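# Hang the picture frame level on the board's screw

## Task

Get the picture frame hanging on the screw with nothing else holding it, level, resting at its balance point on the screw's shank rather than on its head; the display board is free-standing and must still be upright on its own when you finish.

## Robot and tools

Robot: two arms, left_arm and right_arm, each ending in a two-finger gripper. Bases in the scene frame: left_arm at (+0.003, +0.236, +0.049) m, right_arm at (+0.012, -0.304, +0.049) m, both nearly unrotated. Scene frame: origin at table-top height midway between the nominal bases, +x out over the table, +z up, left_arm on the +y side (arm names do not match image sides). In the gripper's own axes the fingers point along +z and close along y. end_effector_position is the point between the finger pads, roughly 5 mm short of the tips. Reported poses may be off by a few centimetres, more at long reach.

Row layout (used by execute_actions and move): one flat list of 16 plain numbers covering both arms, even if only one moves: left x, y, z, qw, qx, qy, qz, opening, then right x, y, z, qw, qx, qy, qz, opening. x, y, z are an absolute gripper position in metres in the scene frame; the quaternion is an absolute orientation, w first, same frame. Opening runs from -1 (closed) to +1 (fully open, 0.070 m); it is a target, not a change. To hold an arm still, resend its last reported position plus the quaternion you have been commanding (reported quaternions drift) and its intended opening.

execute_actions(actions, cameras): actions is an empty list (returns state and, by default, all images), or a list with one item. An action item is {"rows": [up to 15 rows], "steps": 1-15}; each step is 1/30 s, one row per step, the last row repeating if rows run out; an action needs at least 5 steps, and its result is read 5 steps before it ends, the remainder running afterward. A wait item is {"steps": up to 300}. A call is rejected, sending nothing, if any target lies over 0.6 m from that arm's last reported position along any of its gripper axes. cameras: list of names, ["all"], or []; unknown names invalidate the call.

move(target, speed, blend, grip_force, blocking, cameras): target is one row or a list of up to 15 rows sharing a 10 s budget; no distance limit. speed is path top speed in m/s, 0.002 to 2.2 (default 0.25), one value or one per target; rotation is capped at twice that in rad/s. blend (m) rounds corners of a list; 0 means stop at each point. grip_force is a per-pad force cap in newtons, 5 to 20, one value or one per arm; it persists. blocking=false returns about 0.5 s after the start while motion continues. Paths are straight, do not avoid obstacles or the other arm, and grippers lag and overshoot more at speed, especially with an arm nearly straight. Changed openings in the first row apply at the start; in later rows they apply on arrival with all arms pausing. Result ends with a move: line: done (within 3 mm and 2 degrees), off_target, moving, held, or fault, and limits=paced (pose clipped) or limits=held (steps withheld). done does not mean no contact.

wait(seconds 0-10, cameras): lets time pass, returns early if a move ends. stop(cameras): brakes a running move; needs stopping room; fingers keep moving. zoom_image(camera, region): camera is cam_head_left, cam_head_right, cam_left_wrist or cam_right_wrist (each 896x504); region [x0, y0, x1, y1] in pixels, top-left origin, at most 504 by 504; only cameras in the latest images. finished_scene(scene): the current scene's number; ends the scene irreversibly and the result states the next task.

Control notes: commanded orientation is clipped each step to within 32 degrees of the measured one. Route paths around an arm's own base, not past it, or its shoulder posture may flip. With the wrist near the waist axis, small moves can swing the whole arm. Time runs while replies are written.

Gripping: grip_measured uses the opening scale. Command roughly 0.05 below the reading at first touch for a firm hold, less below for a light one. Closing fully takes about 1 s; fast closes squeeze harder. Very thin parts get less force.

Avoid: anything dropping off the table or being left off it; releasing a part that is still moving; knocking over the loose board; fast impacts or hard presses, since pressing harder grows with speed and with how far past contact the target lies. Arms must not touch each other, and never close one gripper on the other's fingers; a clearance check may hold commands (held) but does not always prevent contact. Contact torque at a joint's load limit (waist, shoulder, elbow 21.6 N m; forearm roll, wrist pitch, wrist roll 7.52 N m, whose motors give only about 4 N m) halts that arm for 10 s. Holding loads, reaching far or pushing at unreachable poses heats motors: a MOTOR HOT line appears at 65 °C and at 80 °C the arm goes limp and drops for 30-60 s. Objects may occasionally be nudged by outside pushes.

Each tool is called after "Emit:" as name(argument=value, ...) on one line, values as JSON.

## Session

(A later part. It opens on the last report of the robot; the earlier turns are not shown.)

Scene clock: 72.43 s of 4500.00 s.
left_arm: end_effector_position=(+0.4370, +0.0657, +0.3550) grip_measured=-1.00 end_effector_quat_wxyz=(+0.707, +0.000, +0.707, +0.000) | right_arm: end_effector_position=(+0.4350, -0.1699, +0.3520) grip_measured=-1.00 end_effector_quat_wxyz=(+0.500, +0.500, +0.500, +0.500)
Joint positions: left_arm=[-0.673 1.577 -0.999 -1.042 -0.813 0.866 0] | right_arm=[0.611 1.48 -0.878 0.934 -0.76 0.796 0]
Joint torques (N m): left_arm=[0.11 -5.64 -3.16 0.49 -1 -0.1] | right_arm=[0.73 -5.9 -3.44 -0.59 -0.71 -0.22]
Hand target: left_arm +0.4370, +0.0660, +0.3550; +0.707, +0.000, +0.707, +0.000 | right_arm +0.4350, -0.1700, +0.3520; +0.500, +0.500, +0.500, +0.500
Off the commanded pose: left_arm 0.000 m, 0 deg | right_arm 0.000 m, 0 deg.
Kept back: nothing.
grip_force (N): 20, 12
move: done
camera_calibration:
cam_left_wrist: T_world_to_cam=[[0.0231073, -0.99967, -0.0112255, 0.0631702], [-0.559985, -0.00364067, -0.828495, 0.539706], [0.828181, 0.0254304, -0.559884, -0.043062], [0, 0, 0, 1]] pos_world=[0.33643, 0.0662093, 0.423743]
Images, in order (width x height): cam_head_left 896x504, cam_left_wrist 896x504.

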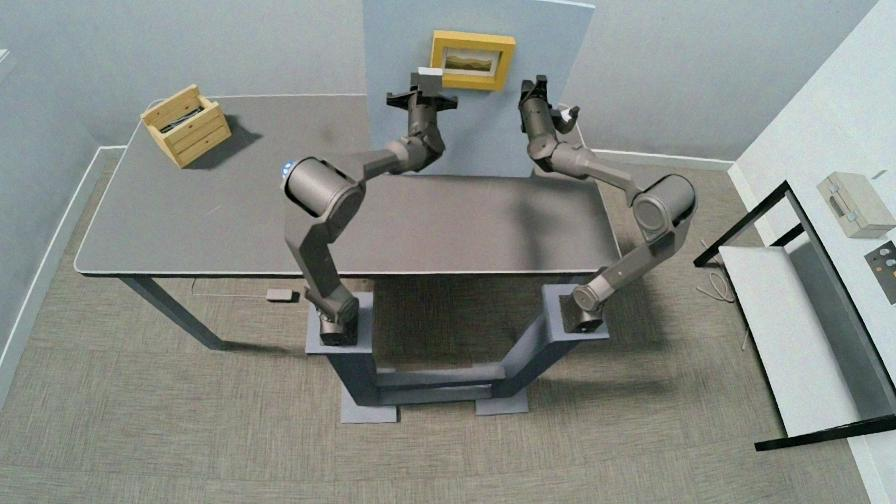

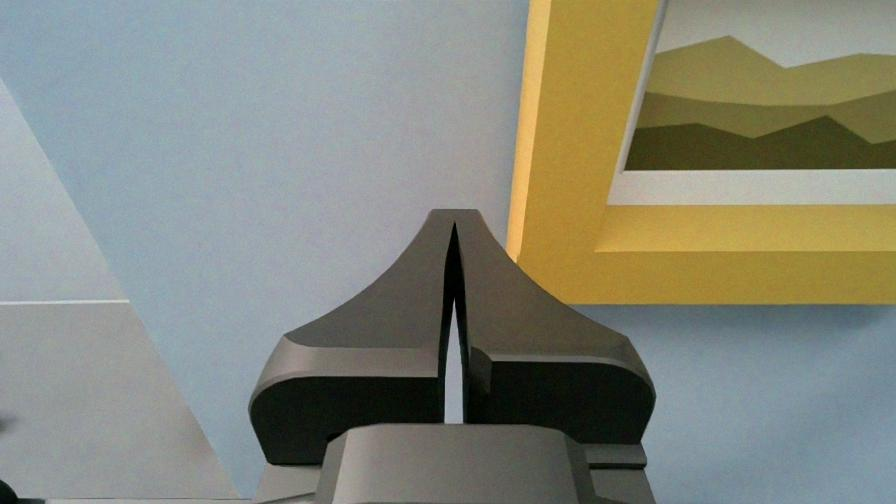

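Emit:
move(target=[[0.437,0.054,0.355,0.707,0,0.707,0,-1,0.435,-0.17,0.352,0.5,0.5,0.5,0.5,-1]], speed=0.02, cameras=["cam_left_wrist"])

Emit:
move(target=[[0.437,0.051,0.355,0.707,0,0.707,0,-1,0.435,-0.17,0.352,0.5,0.5,0.5,0.5,-1]], speed=0.02, cameras=["cam_left_wrist", "cam_head_left"])

Scene clock: 73.57 s of 4500.00 s.
left_arm: end_effector_position=(+0.4370, +0.0542, +0.3549) grip_measured=-1.00 end_effector_quat_wxyz=(+0.707, +0.000, +0.707, +0.000) | right_arm: end_effector_position=(+0.4350, -0.1699, +0.3520) grip_measured=-1.00 end_effector_quat_wxyz=(+0.500, +0.500, +0.500, +0.500)
Joint positions: left_arm=[-0.706 1.602 -1.029 -1.075 -0.837 0.891 0] | right_arm=[0.611 1.48 -0.878 0.934 -0.76 0.796 0]
Joint torques (N m): left_arm=[-0.52 -5.74 -3.56 0.65 -0.86 -0.05] | right_arm=[0.69 -5.92 -3.48 -0.59 -0.71 -0.22]
Hand target: left_arm +0.4370, +0.0540, +0.3550; +0.707, +0.000, +0.707, +0.000 | right_arm +0.4350, -0.1700, +0.3520; +0.500, +0.500, +0.500, +0.500
Off the commanded pose: left_arm 0.000 m, 0 deg | right_arm 0.000 m, 0 deg.
Kept back: nothing.
grip_force (N): 20, 12
move: done
camera_calibration:
cam_left_wrist: T_world_to_cam=[[0.024136, -0.999648, -0.010975, 0.0510172], [-0.560203, -0.00443154, -0.828344, 0.539688], [0.828004, 0.0261412, -0.560113, -0.0427854], [0, 0, 0, 1]] pos_world=[0.33653, 0.0545094, 0.423643]
Images, in order (width x height): cam_left_wrist 896x504.

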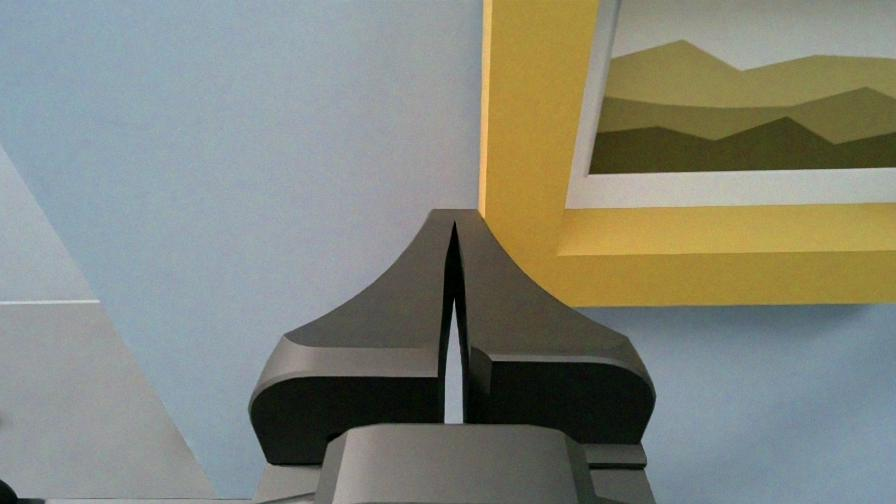

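Scene clock: 74.27 s of 4500.00 s.
left_arm: end_effector_position=(+0.4369, +0.0510, +0.3550) grip_measured=-1.00 end_effector_quat_wxyz=(+0.707, +0.000, +0.707, +0.000) | right_arm: end_effector_position=(+0.4350, -0.1699, +0.3520) grip_measured=-1.00 end_effector_quat_wxyz=(+0.500, +0.500, +0.500, +0.500)
Joint positions: left_arm=[-0.714 1.608 -1.037 -1.082 -0.842 0.897 0] | right_arm=[0.611 1.48 -0.878 0.934 -0.76 0.796 0]
Joint torques (N m): left_arm=[-0.92 -5.58 -3.6 0.51 -0.98 0.03] | right_arm=[0.72 -5.89 -3.48 -0.59 -0.71 -0.21]
Hand target: left_arm +0.4370, +0.0510, +0.3550; +0.707, +0.000, +0.707, +0.000 | right_arm +0.4350, -0.1700, +0.3520; +0.500, +0.500, +0.500, +0.500
Off the commanded pose: left_arm 0.000 m, 0 deg | right_arm 0.000 m, 0 deg.
Kept back: nothing.
grip_force (N): 20, 12
move: done
camera_calibration:
cam_left_wrist: T_world_to_cam=[[0.0232191, -0.999669, -0.0110679, 0.0483717], [-0.560213, -0.00384093, -0.82834, 0.539535], [0.828023, 0.0254337, -0.560117, -0.0425099], [0, 0, 0, 1]] pos_world=[0.33633, 0.0515092, 0.423643]
Images, in order (width x height): cam_head_left 896x504, cam_left_wrist 896x504.

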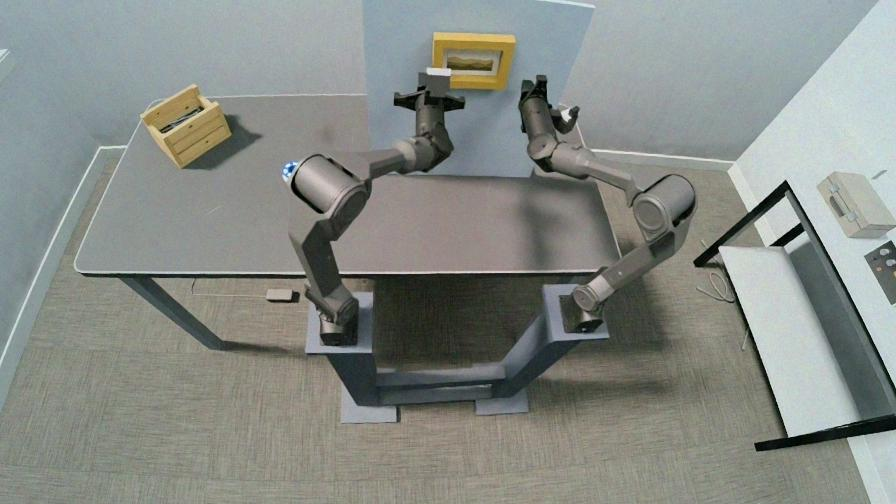

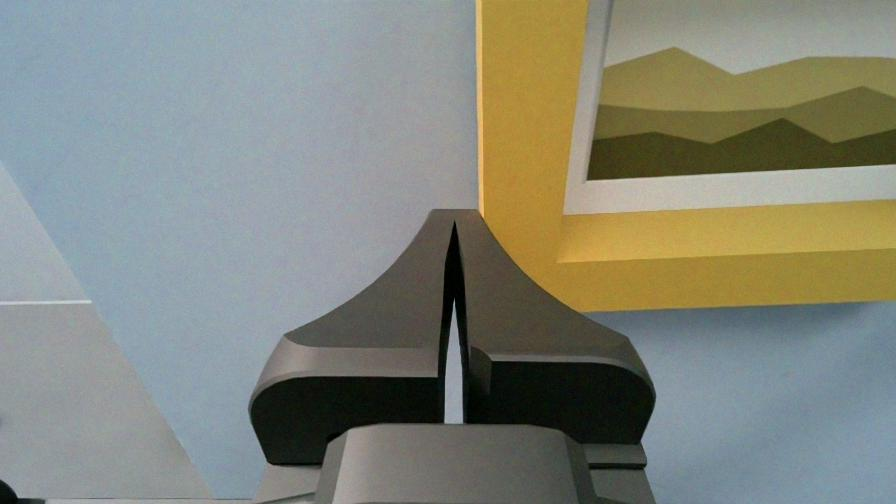

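Emit:
move(target=[[0.437,0.070,0.355,0.707,0,0.707,0,-1,0.435,-0.17,0.352,0.5,0.5,0.5,0.5,-1]], speed=0.03, cameras=["cam_left_wrist", "cam_head_left"])

Emit:
zoom_image(camera="cam_left_wrist", region=[500, 200, 896, 400])

Emit:
zoom_image(camera="cam_left_wrist", region=[0, 220, 200, 340])

Emit:
zoom_image(camera="cam_head_left", region=[420, 20, 540, 100])

Scene clock: 75.47 s of 4500.00 s.
left_arm: end_effector_position=(+0.4370, +0.0702, +0.3550) grip_measured=-1.00 end_effector_quat_wxyz=(+0.707, +0.000, +0.707, +0.000) | right_arm: end_effector_position=(+0.4350, -0.1699, +0.3520) grip_measured=-1.00 end_effector_quat_wxyz=(+0.500, +0.500, +0.500, +0.500)
Joint positions: left_arm=[-0.66 1.568 -0.989 -1.029 -0.805 0.856 0] | right_arm=[0.611 1.48 -0.878 0.934 -0.76 0.796 0]
Joint torques (N m): left_arm=[-0.32 -6.57 -2.8 0.42 -0.87 -0.06] | right_arm=[0.73 -5.91 -3.47 -0.59 -0.71 -0.22]
Hand target: left_arm +0.4370, +0.0700, +0.3550; +0.707, +0.000, +0.707, +0.000 | right_arm +0.4350, -0.1700, +0.3520; +0.500, +0.500, +0.500, +0.500
Off the commanded pose: left_arm 0.000 m, 0 deg | right_arm 0.000 m, 0 deg.
Kept back: nothing.
grip_force (N): 20, 12
move: done
camera_calibration:
cam_left_wrist: T_world_to_cam=[[0.0236047, -0.999659, -0.0112115, 0.0673913], [-0.560163, -0.00393654, -0.828373, 0.539724], [0.828046, 0.0258337, -0.560065, -0.0432192], [0, 0, 0, 1]] pos_world=[0.33653, 0.0706094, 0.423643]
Images, in order (width x height): cam_head_left 896x504, cam_left_wrist 896x504.

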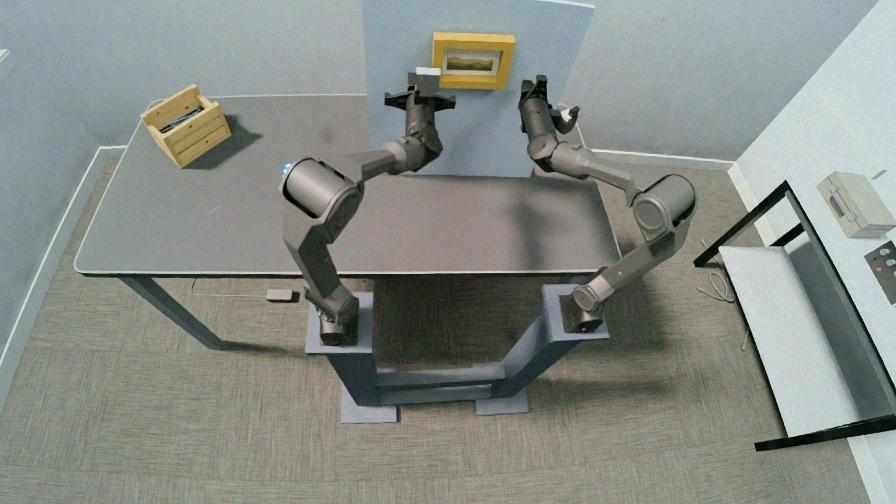

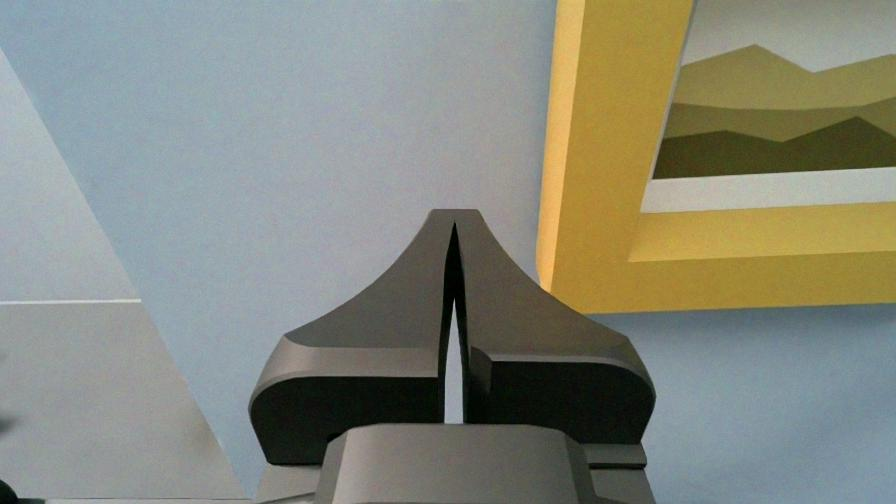

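Scaled by 1.273 from the camera's 896x504 image, which has a finer 1280x720 frame.

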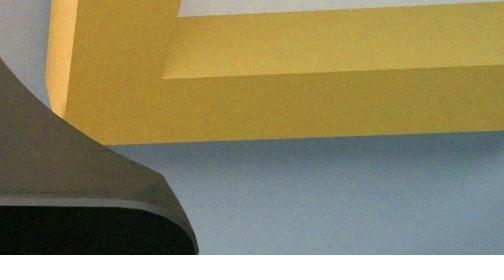

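Scaled by 2.520 from the camera's 896x504 image, which has a finer 1280x720 frame.

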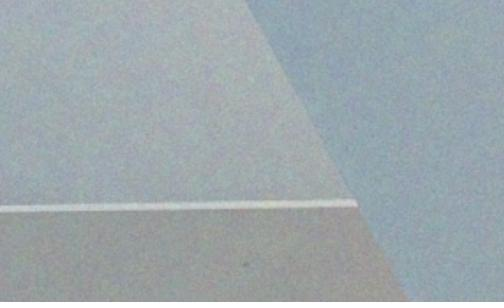

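Scaled by 4.200 from the camera's 896x504 image, which has a finer 1280x720 frame.

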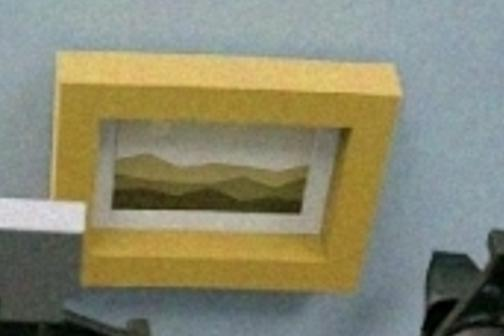

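Emit:
move(target=[[0.437,0.044,0.355,0.707,0,0.707,0,-1,0.435,-0.17,0.352,0.5,0.5,0.5,0.5,-1],[0.437,0.070,0.355,0.707,0,0.707,0,-1,0.435,-0.17,0.352,0.5,0.5,0.5,0.5,-1]], speed=0.04, cameras=["cam_left_wrist", "cam_head_left"])

Emit:
zoom_image(camera="cam_left_wrist", region=[500, 200, 896, 400])

Emit:
zoom_image(camera="cam_head_left", region=[420, 20, 540, 100])

Scene clock: 78.33 s of 4500.00 s.
left_arm: end_effector_position=(+0.4370, +0.0704, +0.3550) grip_measured=-1.00 end_effector_quat_wxyz=(+0.707, +0.000, +0.707, +0.000) | right_arm: end_effector_position=(+0.4350, -0.1699, +0.3520) grip_measured=-1.00 end_effector_quat_wxyz=(+0.500, +0.500, +0.500, +0.500)
Joint positions: left_arm=[-0.66 1.568 -0.989 -1.029 -0.805 0.856 0] | right_arm=[0.611 1.48 -0.878 0.934 -0.76 0.796 0]
Joint torques (N m): left_arm=[-0.63 -6.55 -2.99 0.38 -0.9 -0.03] | right_arm=[0.72 -5.9 -3.49 -0.59 -0.7 -0.21]
Hand target: left_arm +0.4370, +0.0700, +0.3550; +0.707, +0.000, +0.707, +0.000 | right_arm +0.4350, -0.1700, +0.3520; +0.500, +0.500, +0.500, +0.500
Off the commanded pose: left_arm 0.000 m, 0 deg | right_arm 0.000 m, 0 deg.
Kept back: nothing.
grip_force (N): 20, 12
move: done
camera_calibration:
cam_left_wrist: T_world_to_cam=[[0.0237206, -0.999658, -0.0110455, 0.0674817], [-0.560092, -0.00413686, -0.82842, 0.539735], [0.82809, 0.0258371, -0.559999, -0.0432675], [0, 0, 0, 1]] pos_world=[0.33653, 0.0708093, 0.423643]
Images, in order (width x height): cam_head_left 896x504, cam_left_wrist 896x504.

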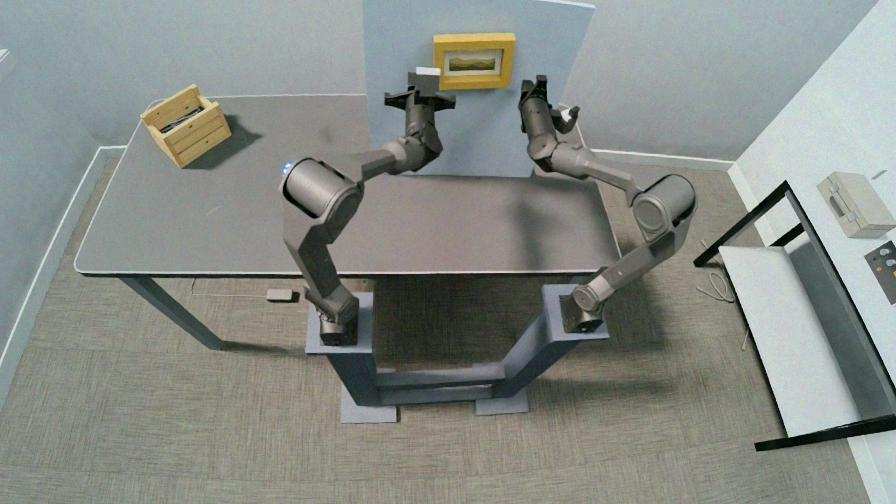

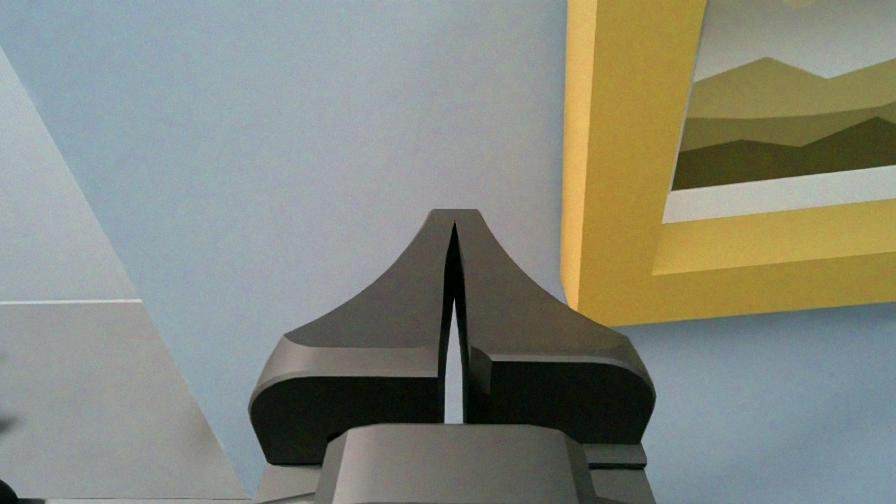

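Scaled by 1.273 from the camera's 896x504 image, which has a finer 1280x720 frame.

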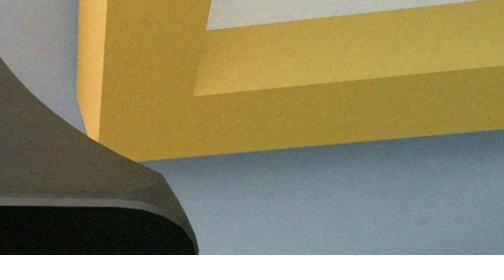

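Scaled by 4.200 from the camera's 896x504 image, which has a finer 1280x720 frame.

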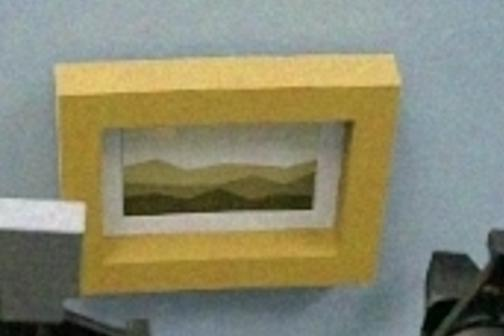

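Emit:
move(target=[[0.437,0.036,0.355,0.707,0,0.707,0,-1,0.435,-0.17,0.352,0.5,0.5,0.5,0.5,-1],[0.437,0.070,0.355,0.707,0,0.707,0,-1,0.435,-0.17,0.352,0.5,0.5,0.5,0.5,-1]], speed=0.04, cameras=["cam_left_wrist", "cam_head_left"])

Emit:
zoom_image(camera="cam_left_wrist", region=[500, 200, 896, 400])

Emit:
zoom_image(camera="cam_head_left", region=[420, 20, 540, 100])

Scene clock: 80.73 s of 4500.00 s.
left_arm: end_effector_position=(+0.4370, +0.0704, +0.3550) grip_measured=-1.00 end_effector_quat_wxyz=(+0.707, +0.000, +0.707, +0.000) | right_arm: end_effector_position=(+0.4350, -0.1699, +0.3520) grip_measured=-1.00 end_effector_quat_wxyz=(+0.500, +0.500, +0.500, +0.500)
Joint positions: left_arm=[-0.66 1.568 -0.989 -1.029 -0.805 0.856 0] | right_arm=[0.611 1.48 -0.878 0.934 -0.76 0.796 0]
Joint torques (N m): left_arm=[-0.65 -6.35 -3.2 0.39 -0.92 -0.06] | right_arm=[0.71 -5.87 -3.49 -0.6 -0.71 -0.22]
Hand target: left_arm +0.4370, +0.0700, +0.3550; +0.707, +0.000, +0.707, +0.000 | right_arm +0.4350, -0.1700, +0.3520; +0.500, +0.500, +0.500, +0.500
Off the commanded pose: left_arm 0.000 m, 0 deg | right_arm 0.000 m, 0 deg.
Kept back: nothing.
grip_force (N): 20, 12
move: done
camera_calibration:
cam_left_wrist: T_world_to_cam=[[0.0236959, -0.99966, -0.0109042, 0.0674337], [-0.559976, -0.00423653, -0.828498, 0.539763], [0.82817, 0.0257381, -0.559886, -0.0431963], [0, 0, 0, 1]] pos_world=[0.33643, 0.0708092, 0.423743]
Images, in order (width x height): cam_head_left 896x504, cam_left_wrist 896x504.

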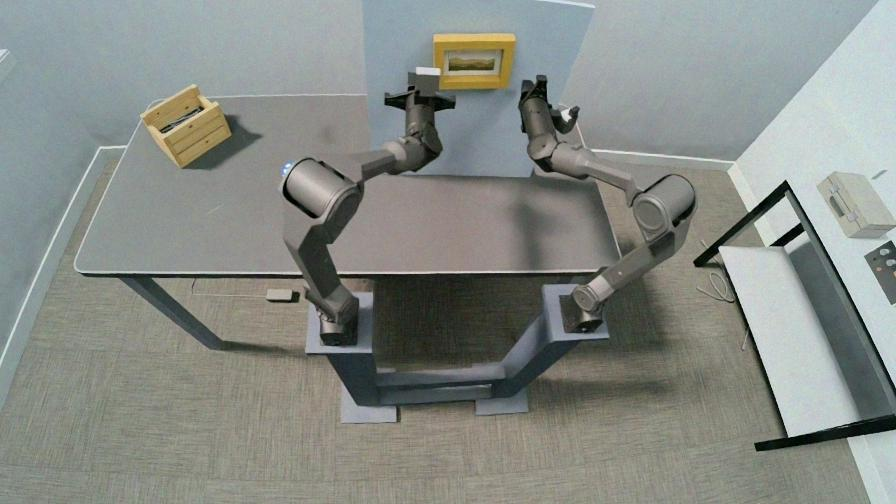

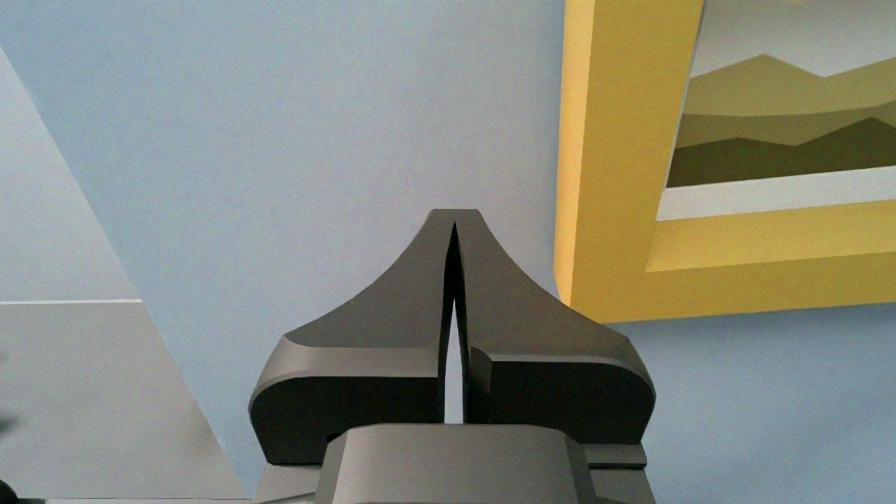

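Scaled by 1.273 from the camera's 896x504 image, which has a finer 1280x720 frame.

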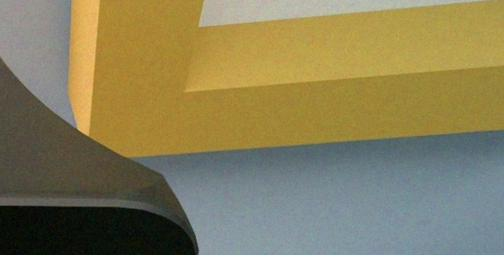

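Scaled by 4.200 from the camera's 896x504 image, which has a finer 1280x720 frame.

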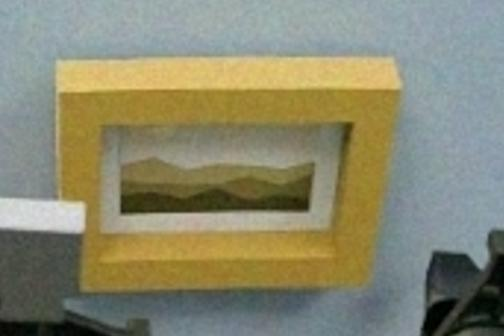

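Emit:
move(target=[[0.437,0.085,0.355,0.707,0,0.707,0,-1,0.435,-0.132,0.352,0.5,0.5,0.5,0.5,-1]], speed=0.04, cameras=["cam_right_wrist", "cam_left_wrist", "cam_head_left"])

Emit:
zoom_image(camera="cam_left_wrist", region=[500, 200, 896, 400])

Emit:
zoom_image(camera="cam_head_left", region=[420, 20, 540, 100])

Scene clock: 82.37 s of 4500.00 s.
left_arm: end_effector_position=(+0.4371, +0.0850, +0.3550) grip_measured=-1.00 end_effector_quat_wxyz=(+0.707, +0.000, +0.707, +0.000) | right_arm: end_effector_position=(+0.4350, -0.1317, +0.3519) grip_measured=-1.00 end_effector_quat_wxyz=(+0.500, +0.500, +0.500, +0.500)
Joint positions: left_arm=[-0.615 1.538 -0.955 -0.983 -0.774 0.821 0] | right_arm=[0.732 1.558 -0.965 1.056 -0.844 0.706 0]
Joint torques (N m): left_arm=[-0.11 -6.42 -2.72 0.48 -0.87 -0.14] | right_arm=[-0.46 -5.58 -4.08 -0.87 -0.5 0.04]
Hand target: left_arm +0.4370, +0.0850, +0.3550; +0.707, +0.000, +0.707, +0.000 | right_arm +0.4350, -0.1320, +0.3520; +0.500, +0.500, +0.500, +0.500
Off the commanded pose: left_arm 0.000 m, 0 deg | right_arm 0.000 m, 0 deg.
Kept back: nothing.
grip_force (N): 20, 12
move: done
camera_calibration:
cam_left_wrist: T_world_to_cam=[[0.0236668, -0.999658, -0.0111202, 0.0821266], [-0.559795, -0.00403549, -0.828621, 0.539772], [0.828293, 0.0258359, -0.559699, -0.0438399], [0, 0, 0, 1]] pos_world=[0.336531, 0.0854094, 0.423643]
cam_right_wrist: T_world_to_cam=[[-0.0101732, 0.0386118, -0.999203, 0.361796], [-0.610254, 0.791351, 0.036793, 0.350489], [0.792141, 0.610141, 0.0155124, -0.151324], [0, 0, 0, 1]] pos_world=[0.337438, -0.199, 0.35096]
Images, in order (width x height): cam_head_left 896x504, cam_left_wrist 896x504, cam_right_wrist 896x504.

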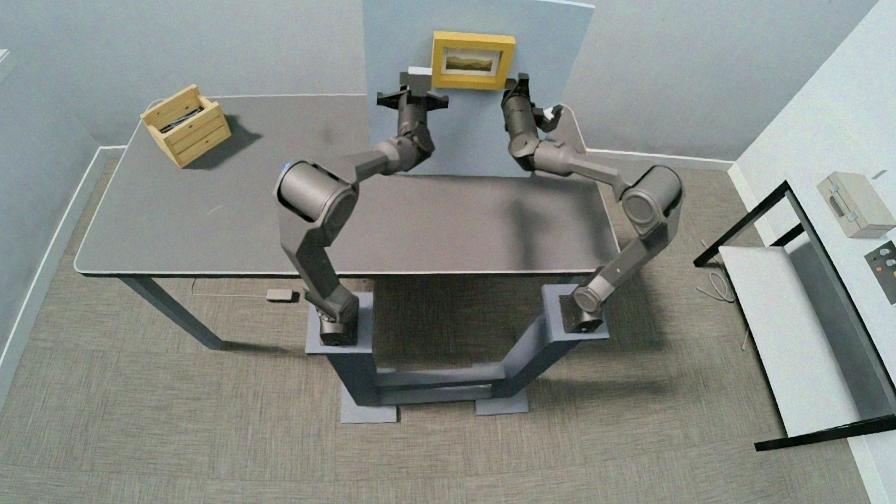

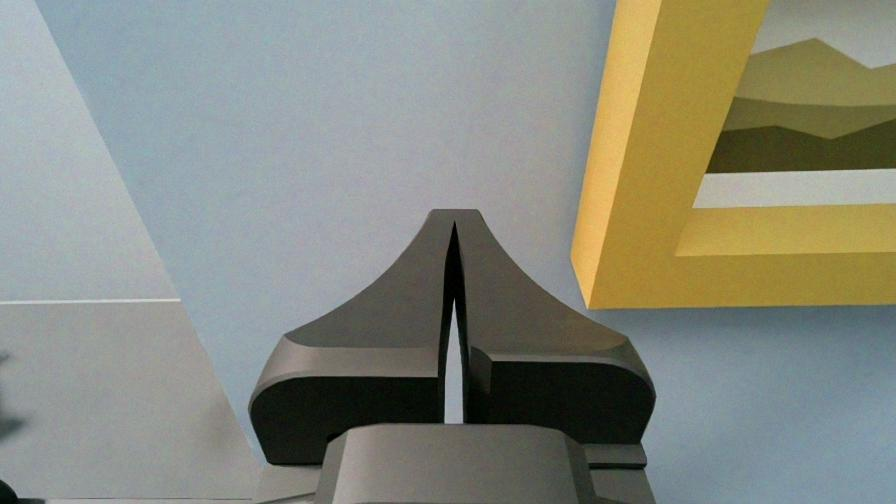

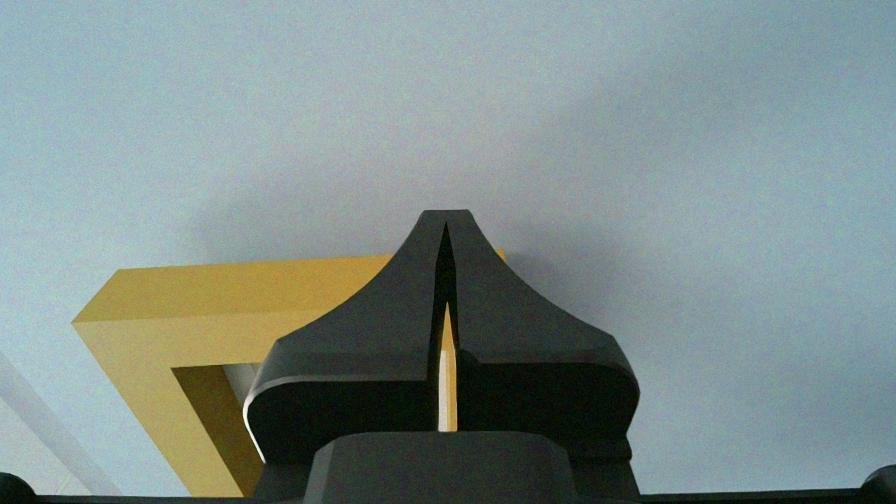

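Scaled by 1.273 from the camera's 896x504 image, which has a finer 1280x720 frame.

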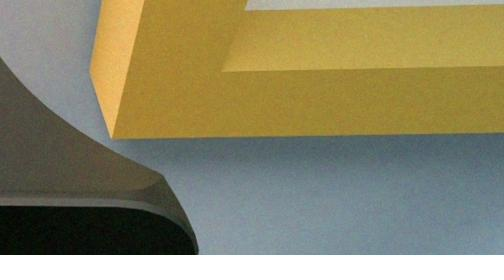

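Scaled by 4.200 from the camera's 896x504 image, which has a finer 1280x720 frame.

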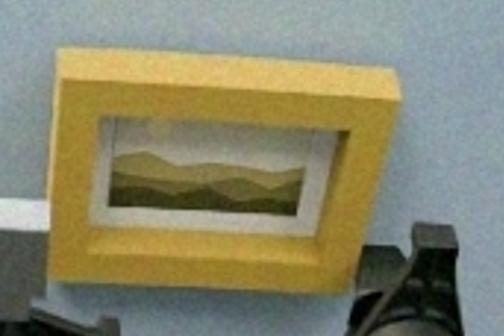

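Emit:
move(target=[[0.437,0.085,0.355,0.707,0,0.707,0,-1,0.435,-0.118,0.352,0.5,0.5,0.5,0.5,-1],[0.437,0.085,0.355,0.707,0,0.707,0,-1,0.435,-0.145,0.352,0.5,0.5,0.5,0.5,-1]], speed=0.04, cameras=["cam_right_wrist", "cam_left_wrist", "cam_head_left"])

Emit:
zoom_image(camera="cam_left_wrist", region=[500, 200, 896, 400])

Emit:
zoom_image(camera="cam_head_left", region=[420, 20, 540, 100])

Scene clock: 84.13 s of 4500.00 s.
left_arm: end_effector_position=(+0.4371, +0.0850, +0.3550) grip_measured=-1.00 end_effector_quat_wxyz=(+0.707, +0.000, +0.707, +0.000) | right_arm: end_effector_position=(+0.4350, -0.1453, +0.3520) grip_measured=-1.00 end_effector_quat_wxyz=(+0.500, +0.500, +0.500, +0.500)
Joint positions: left_arm=[-0.615 1.538 -0.955 -0.983 -0.774 0.821 0] | right_arm=[0.692 1.529 -0.932 1.017 -0.816 0.735 0]
Joint torques (N m): left_arm=[-0.77 -5.75 -3.56 0.31 -1.1 0.03] | right_arm=[0.71 -5.38 -3.93 -0.65 -0.55 -0.07]
Hand target: left_arm +0.4370, +0.0850, +0.3550; +0.707, +0.000, +0.707, +0.000 | right_arm +0.4350, -0.1450, +0.3520; +0.500, +0.500, +0.500, +0.500
Off the commanded pose: left_arm 0.000 m, 0 deg | right_arm 0.000 m, 0 deg.
Kept back: nothing.
grip_force (N): 20, 12
move: done
camera_calibration:
cam_left_wrist: T_world_to_cam=[[0.0236668, -0.999658, -0.0111202, 0.0821266], [-0.559795, -0.00403549, -0.828621, 0.539772], [0.828293, 0.0258359, -0.559699, -0.0438399], [0, 0, 0, 1]] pos_world=[0.336531, 0.0854094, 0.423643]
cam_right_wrist: T_world_to_cam=[[-0.00985978, 0.0387055, -0.999202, 0.362236], [-0.610044, 0.791518, 0.0366803, 0.361257], [0.792306, 0.609919, 0.0158079, -0.143233], [0, 0, 0, 1]] pos_world=[0.337439, -0.212601, 0.35096]
Images, in order (width x height): cam_head_left 896x504, cam_left_wrist 896x504, cam_right_wrist 896x504.

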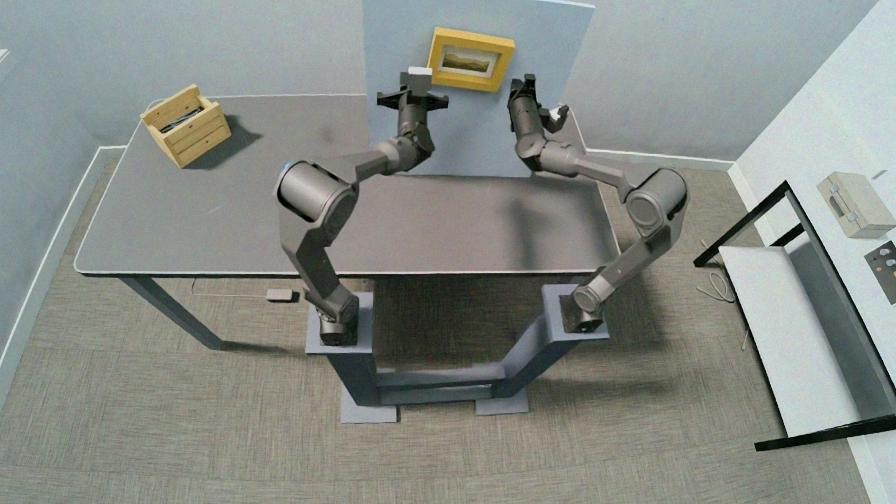

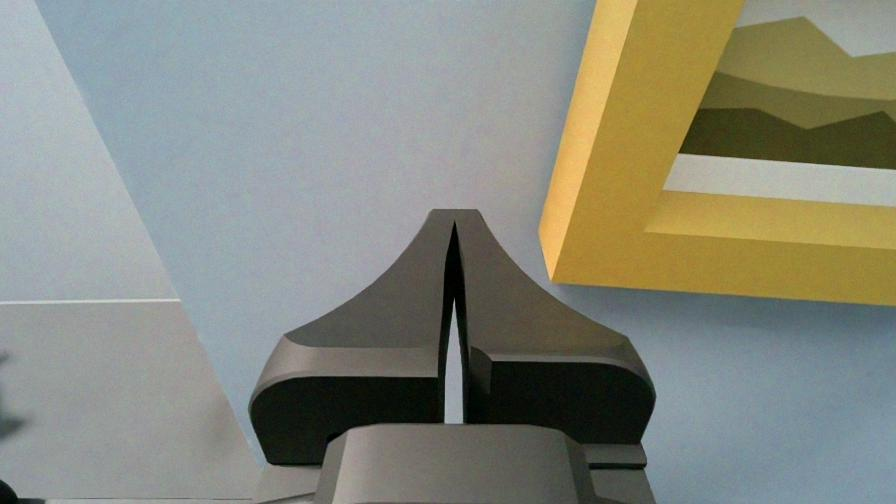

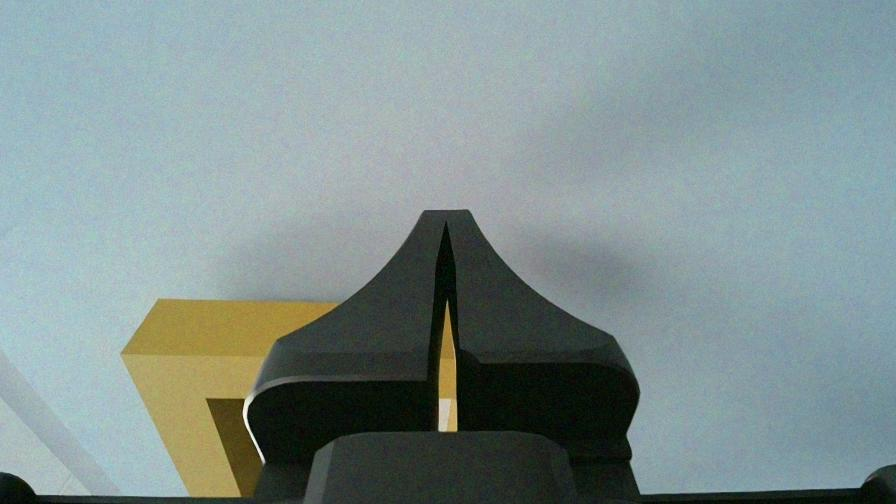

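Scaled by 1.273 from the camera's 896x504 image, which has a finer 1280x720 frame.

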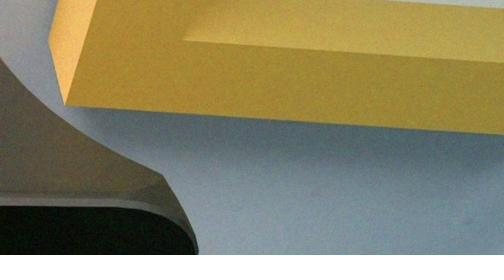

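Scaled by 4.200 from the camera's 896x504 image, which has a finer 1280x720 frame.

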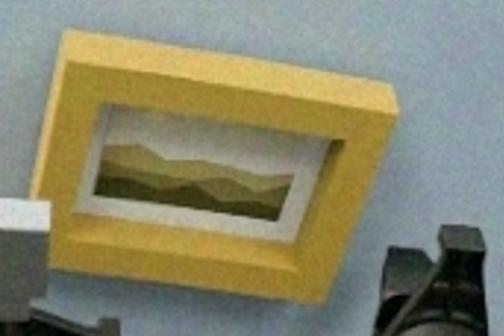

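Emit:
move(target=[[0.437,0.060,0.355,0.707,0,0.707,0,-1,0.435,-0.19,0.352,0.5,0.5,0.5,0.5,-1],[0.437,0.0535,0.355,0.707,0,0.707,0,-1,0.435,-0.19,0.352,0.5,0.5,0.5,0.5,-1]], speed=[0.05,0.015], cameras=["cam_left_wrist"])

Emit:
zoom_image(camera="cam_left_wrist", region=[500, 200, 896, 400])

Scene clock: 86.20 s of 4500.00 s.
left_arm: end_effector_position=(+0.4370, +0.0536, +0.3550) grip_measured=-1.00 end_effector_quat_wxyz=(+0.707, +0.000, +0.707, +0.000) | right_arm: end_effector_position=(+0.4349, -0.1901, +0.3519) grip_measured=-1.00 end_effector_quat_wxyz=(+0.500, +0.500, +0.500, +0.500)
Joint positions: left_arm=[-0.707 1.603 -1.031 -1.076 -0.838 0.891 0] | right_arm=[0.539 1.443 -0.84 0.855 -0.712 0.856 0]
Joint torques (N m): left_arm=[-0.67 -5.6 -3.55 0.54 -0.93 -0.02] | right_arm=[0.7 -3.77 -4.47 -0.54 -0.74 -0.22]
Hand target: left_arm +0.4370, +0.0535, +0.3550; +0.707, +0.000, +0.707, +0.000 | right_arm +0.4350, -0.1900, +0.3520; +0.500, +0.500, +0.500, +0.500
Off the commanded pose: left_arm 0.000 m, 0 deg | right_arm 0.000 m, 0 deg.
Kept back: nothing.
grip_force (N): 20, 12
move: done
camera_calibration:
cam_left_wrist: T_world_to_cam=[[0.0235619, -0.999666, -0.0105728, 0.0505407], [-0.560158, -0.00444164, -0.828374, 0.539684], [0.828051, 0.0254405, -0.560076, -0.0427661], [0, 0, 0, 1]] pos_world=[0.33653, 0.0540089, 0.423643]
Images, in order (width x height): cam_left_wrist 896x504.

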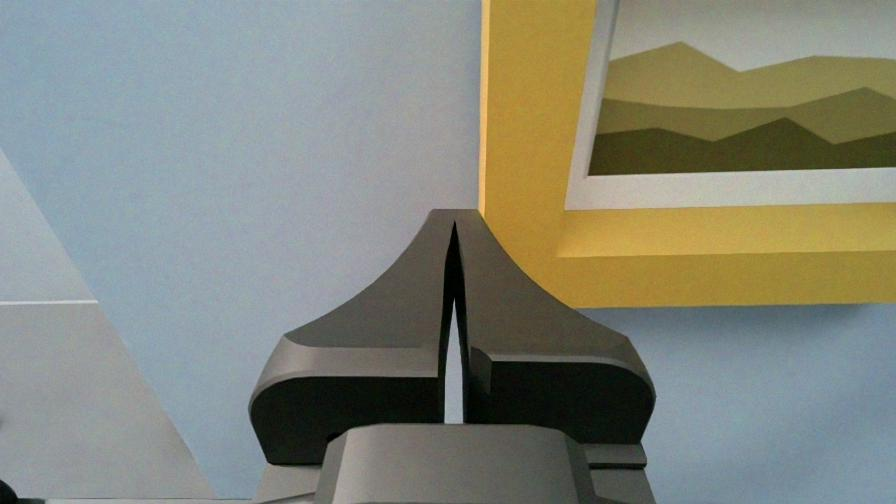

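Scaled by 1.273 from the camera's 896x504 image, which has a finer 1280x720 frame.

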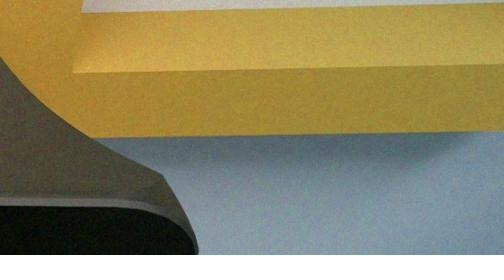

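Emit:
move(target=[[0.437,0.085,0.355,0.707,0,0.707,0,-1,0.40,-0.21,0.345,0.5,0.5,0.5,0.5,-1],[0.34,0.20,0.33,0.707,0,0.707,0,-1,0.32,-0.23,0.33,0.5,0.5,0.5,0.5,-1]], speed=[0.08,0.2], blend=[0.015,0], cameras=["cam_head_left", "cam_head_right", "cam_left_wrist", "cam_right_wrist"])

Emit:
zoom_image(camera="cam_head_left", region=[420, 20, 540, 100])

Emit:
zoom_image(camera="cam_head_right", region=[400, 10, 520, 110])

Scene clock: 88.10 s of 4500.00 s.
left_arm: end_effector_position=(+0.3398, +0.2001, +0.3305) grip_measured=-1.00 end_effector_quat_wxyz=(+0.708, +0.000, +0.707, +0.000) | right_arm: end_effector_position=(+0.3196, -0.2301, +0.3299) grip_measured=-1.00 end_effector_quat_wxyz=(+0.500, +0.500, +0.500, +0.500)
Joint positions: left_arm=[-0.302 1.044 -0.44 -0.569 -0.596 0.486 0] | right_arm=[0.735 1.012 -0.422 1.06 -0.845 0.7 0]
Joint torques (N m): left_arm=[-0.35 -1.93 -3.2 0.07 -1.14 0.06] | right_arm=[-0.47 -0.29 -4.54 -0.88 -0.43 0.18]
Hand target: left_arm +0.3400, +0.2000, +0.3300; +0.707, +0.000, +0.707, +0.000 | right_arm +0.3200, -0.2300, +0.3300; +0.500, +0.500, +0.500, +0.500
Off the commanded pose: left_arm 0.001 m, 0 deg | right_arm 0.000 m, 0 deg.
Kept back: nothing.
grip_force (N): 20, 12
move: done
camera_calibration:
cam_left_wrist: T_world_to_cam=[[0.0235293, -0.999671, -0.010254, 0.199008], [-0.55873, -0.00464404, -0.829336, 0.465483], [0.829016, 0.0252429, -0.558655, 0.0196198], [0, 0, 0, 1]] pos_world=[0.239132, 0.200609, 0.399043]
cam_right_wrist: T_world_to_cam=[[-0.00974351, 0.0381806, -0.999223, 0.342222], [-0.610222, 0.791404, 0.0361901, 0.358951], [0.792171, 0.6101, 0.0155876, 0.000424404], [0, 0, 0, 1]] pos_world=[0.222038, -0.297401, 0.328959]

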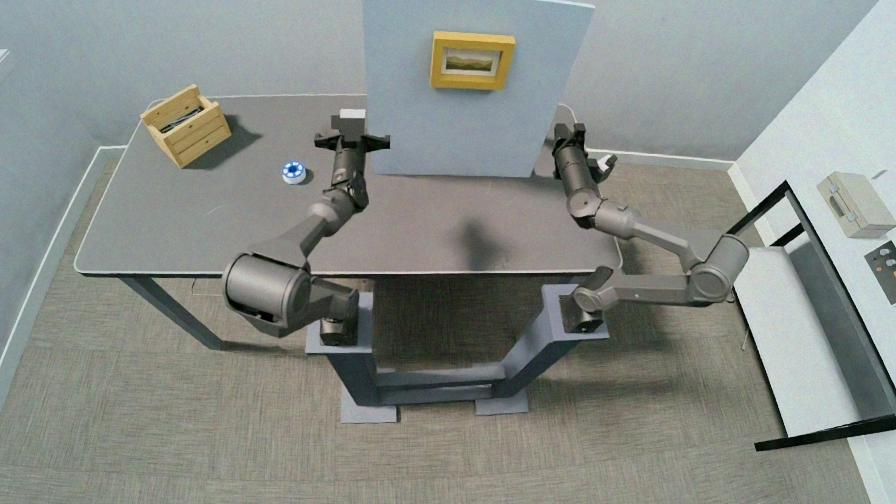

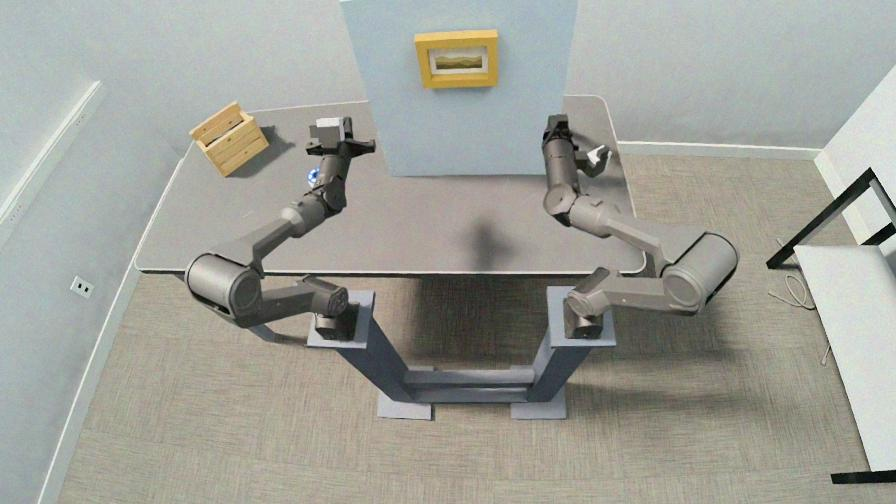

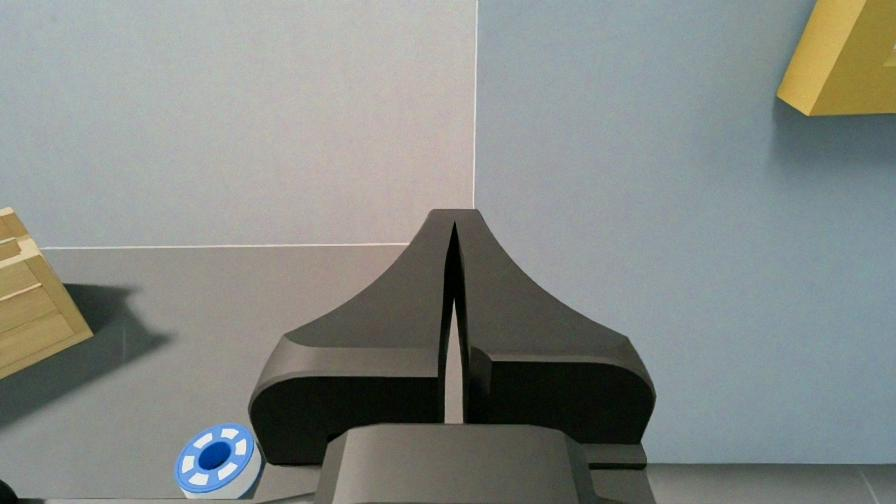

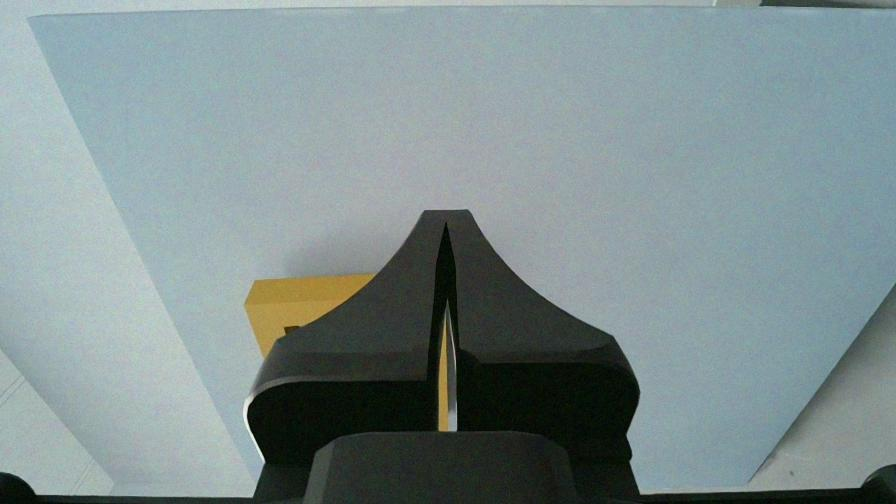

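Scaled by 4.200 from the camera's 896x504 image, which has a finer 1280x720 frame.

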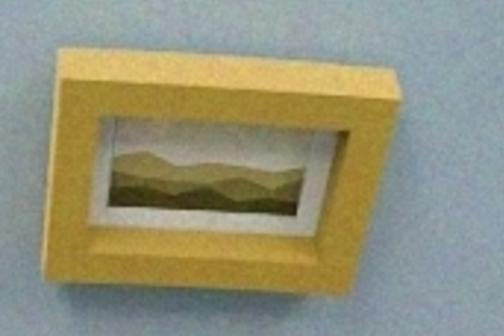

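Scaled by 4.200 from the camera's 896x504 image, which has a finer 1280x720 frame.

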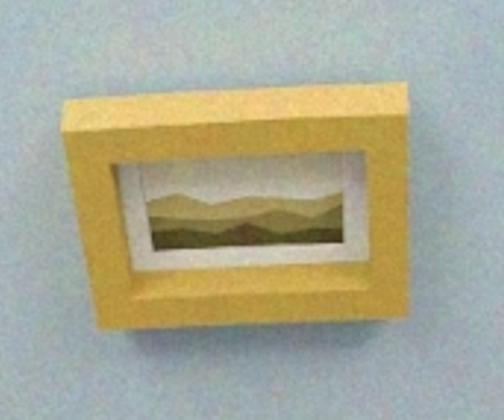

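Emit:
finished_scene(scene=1)

The scene is finished: the task was done.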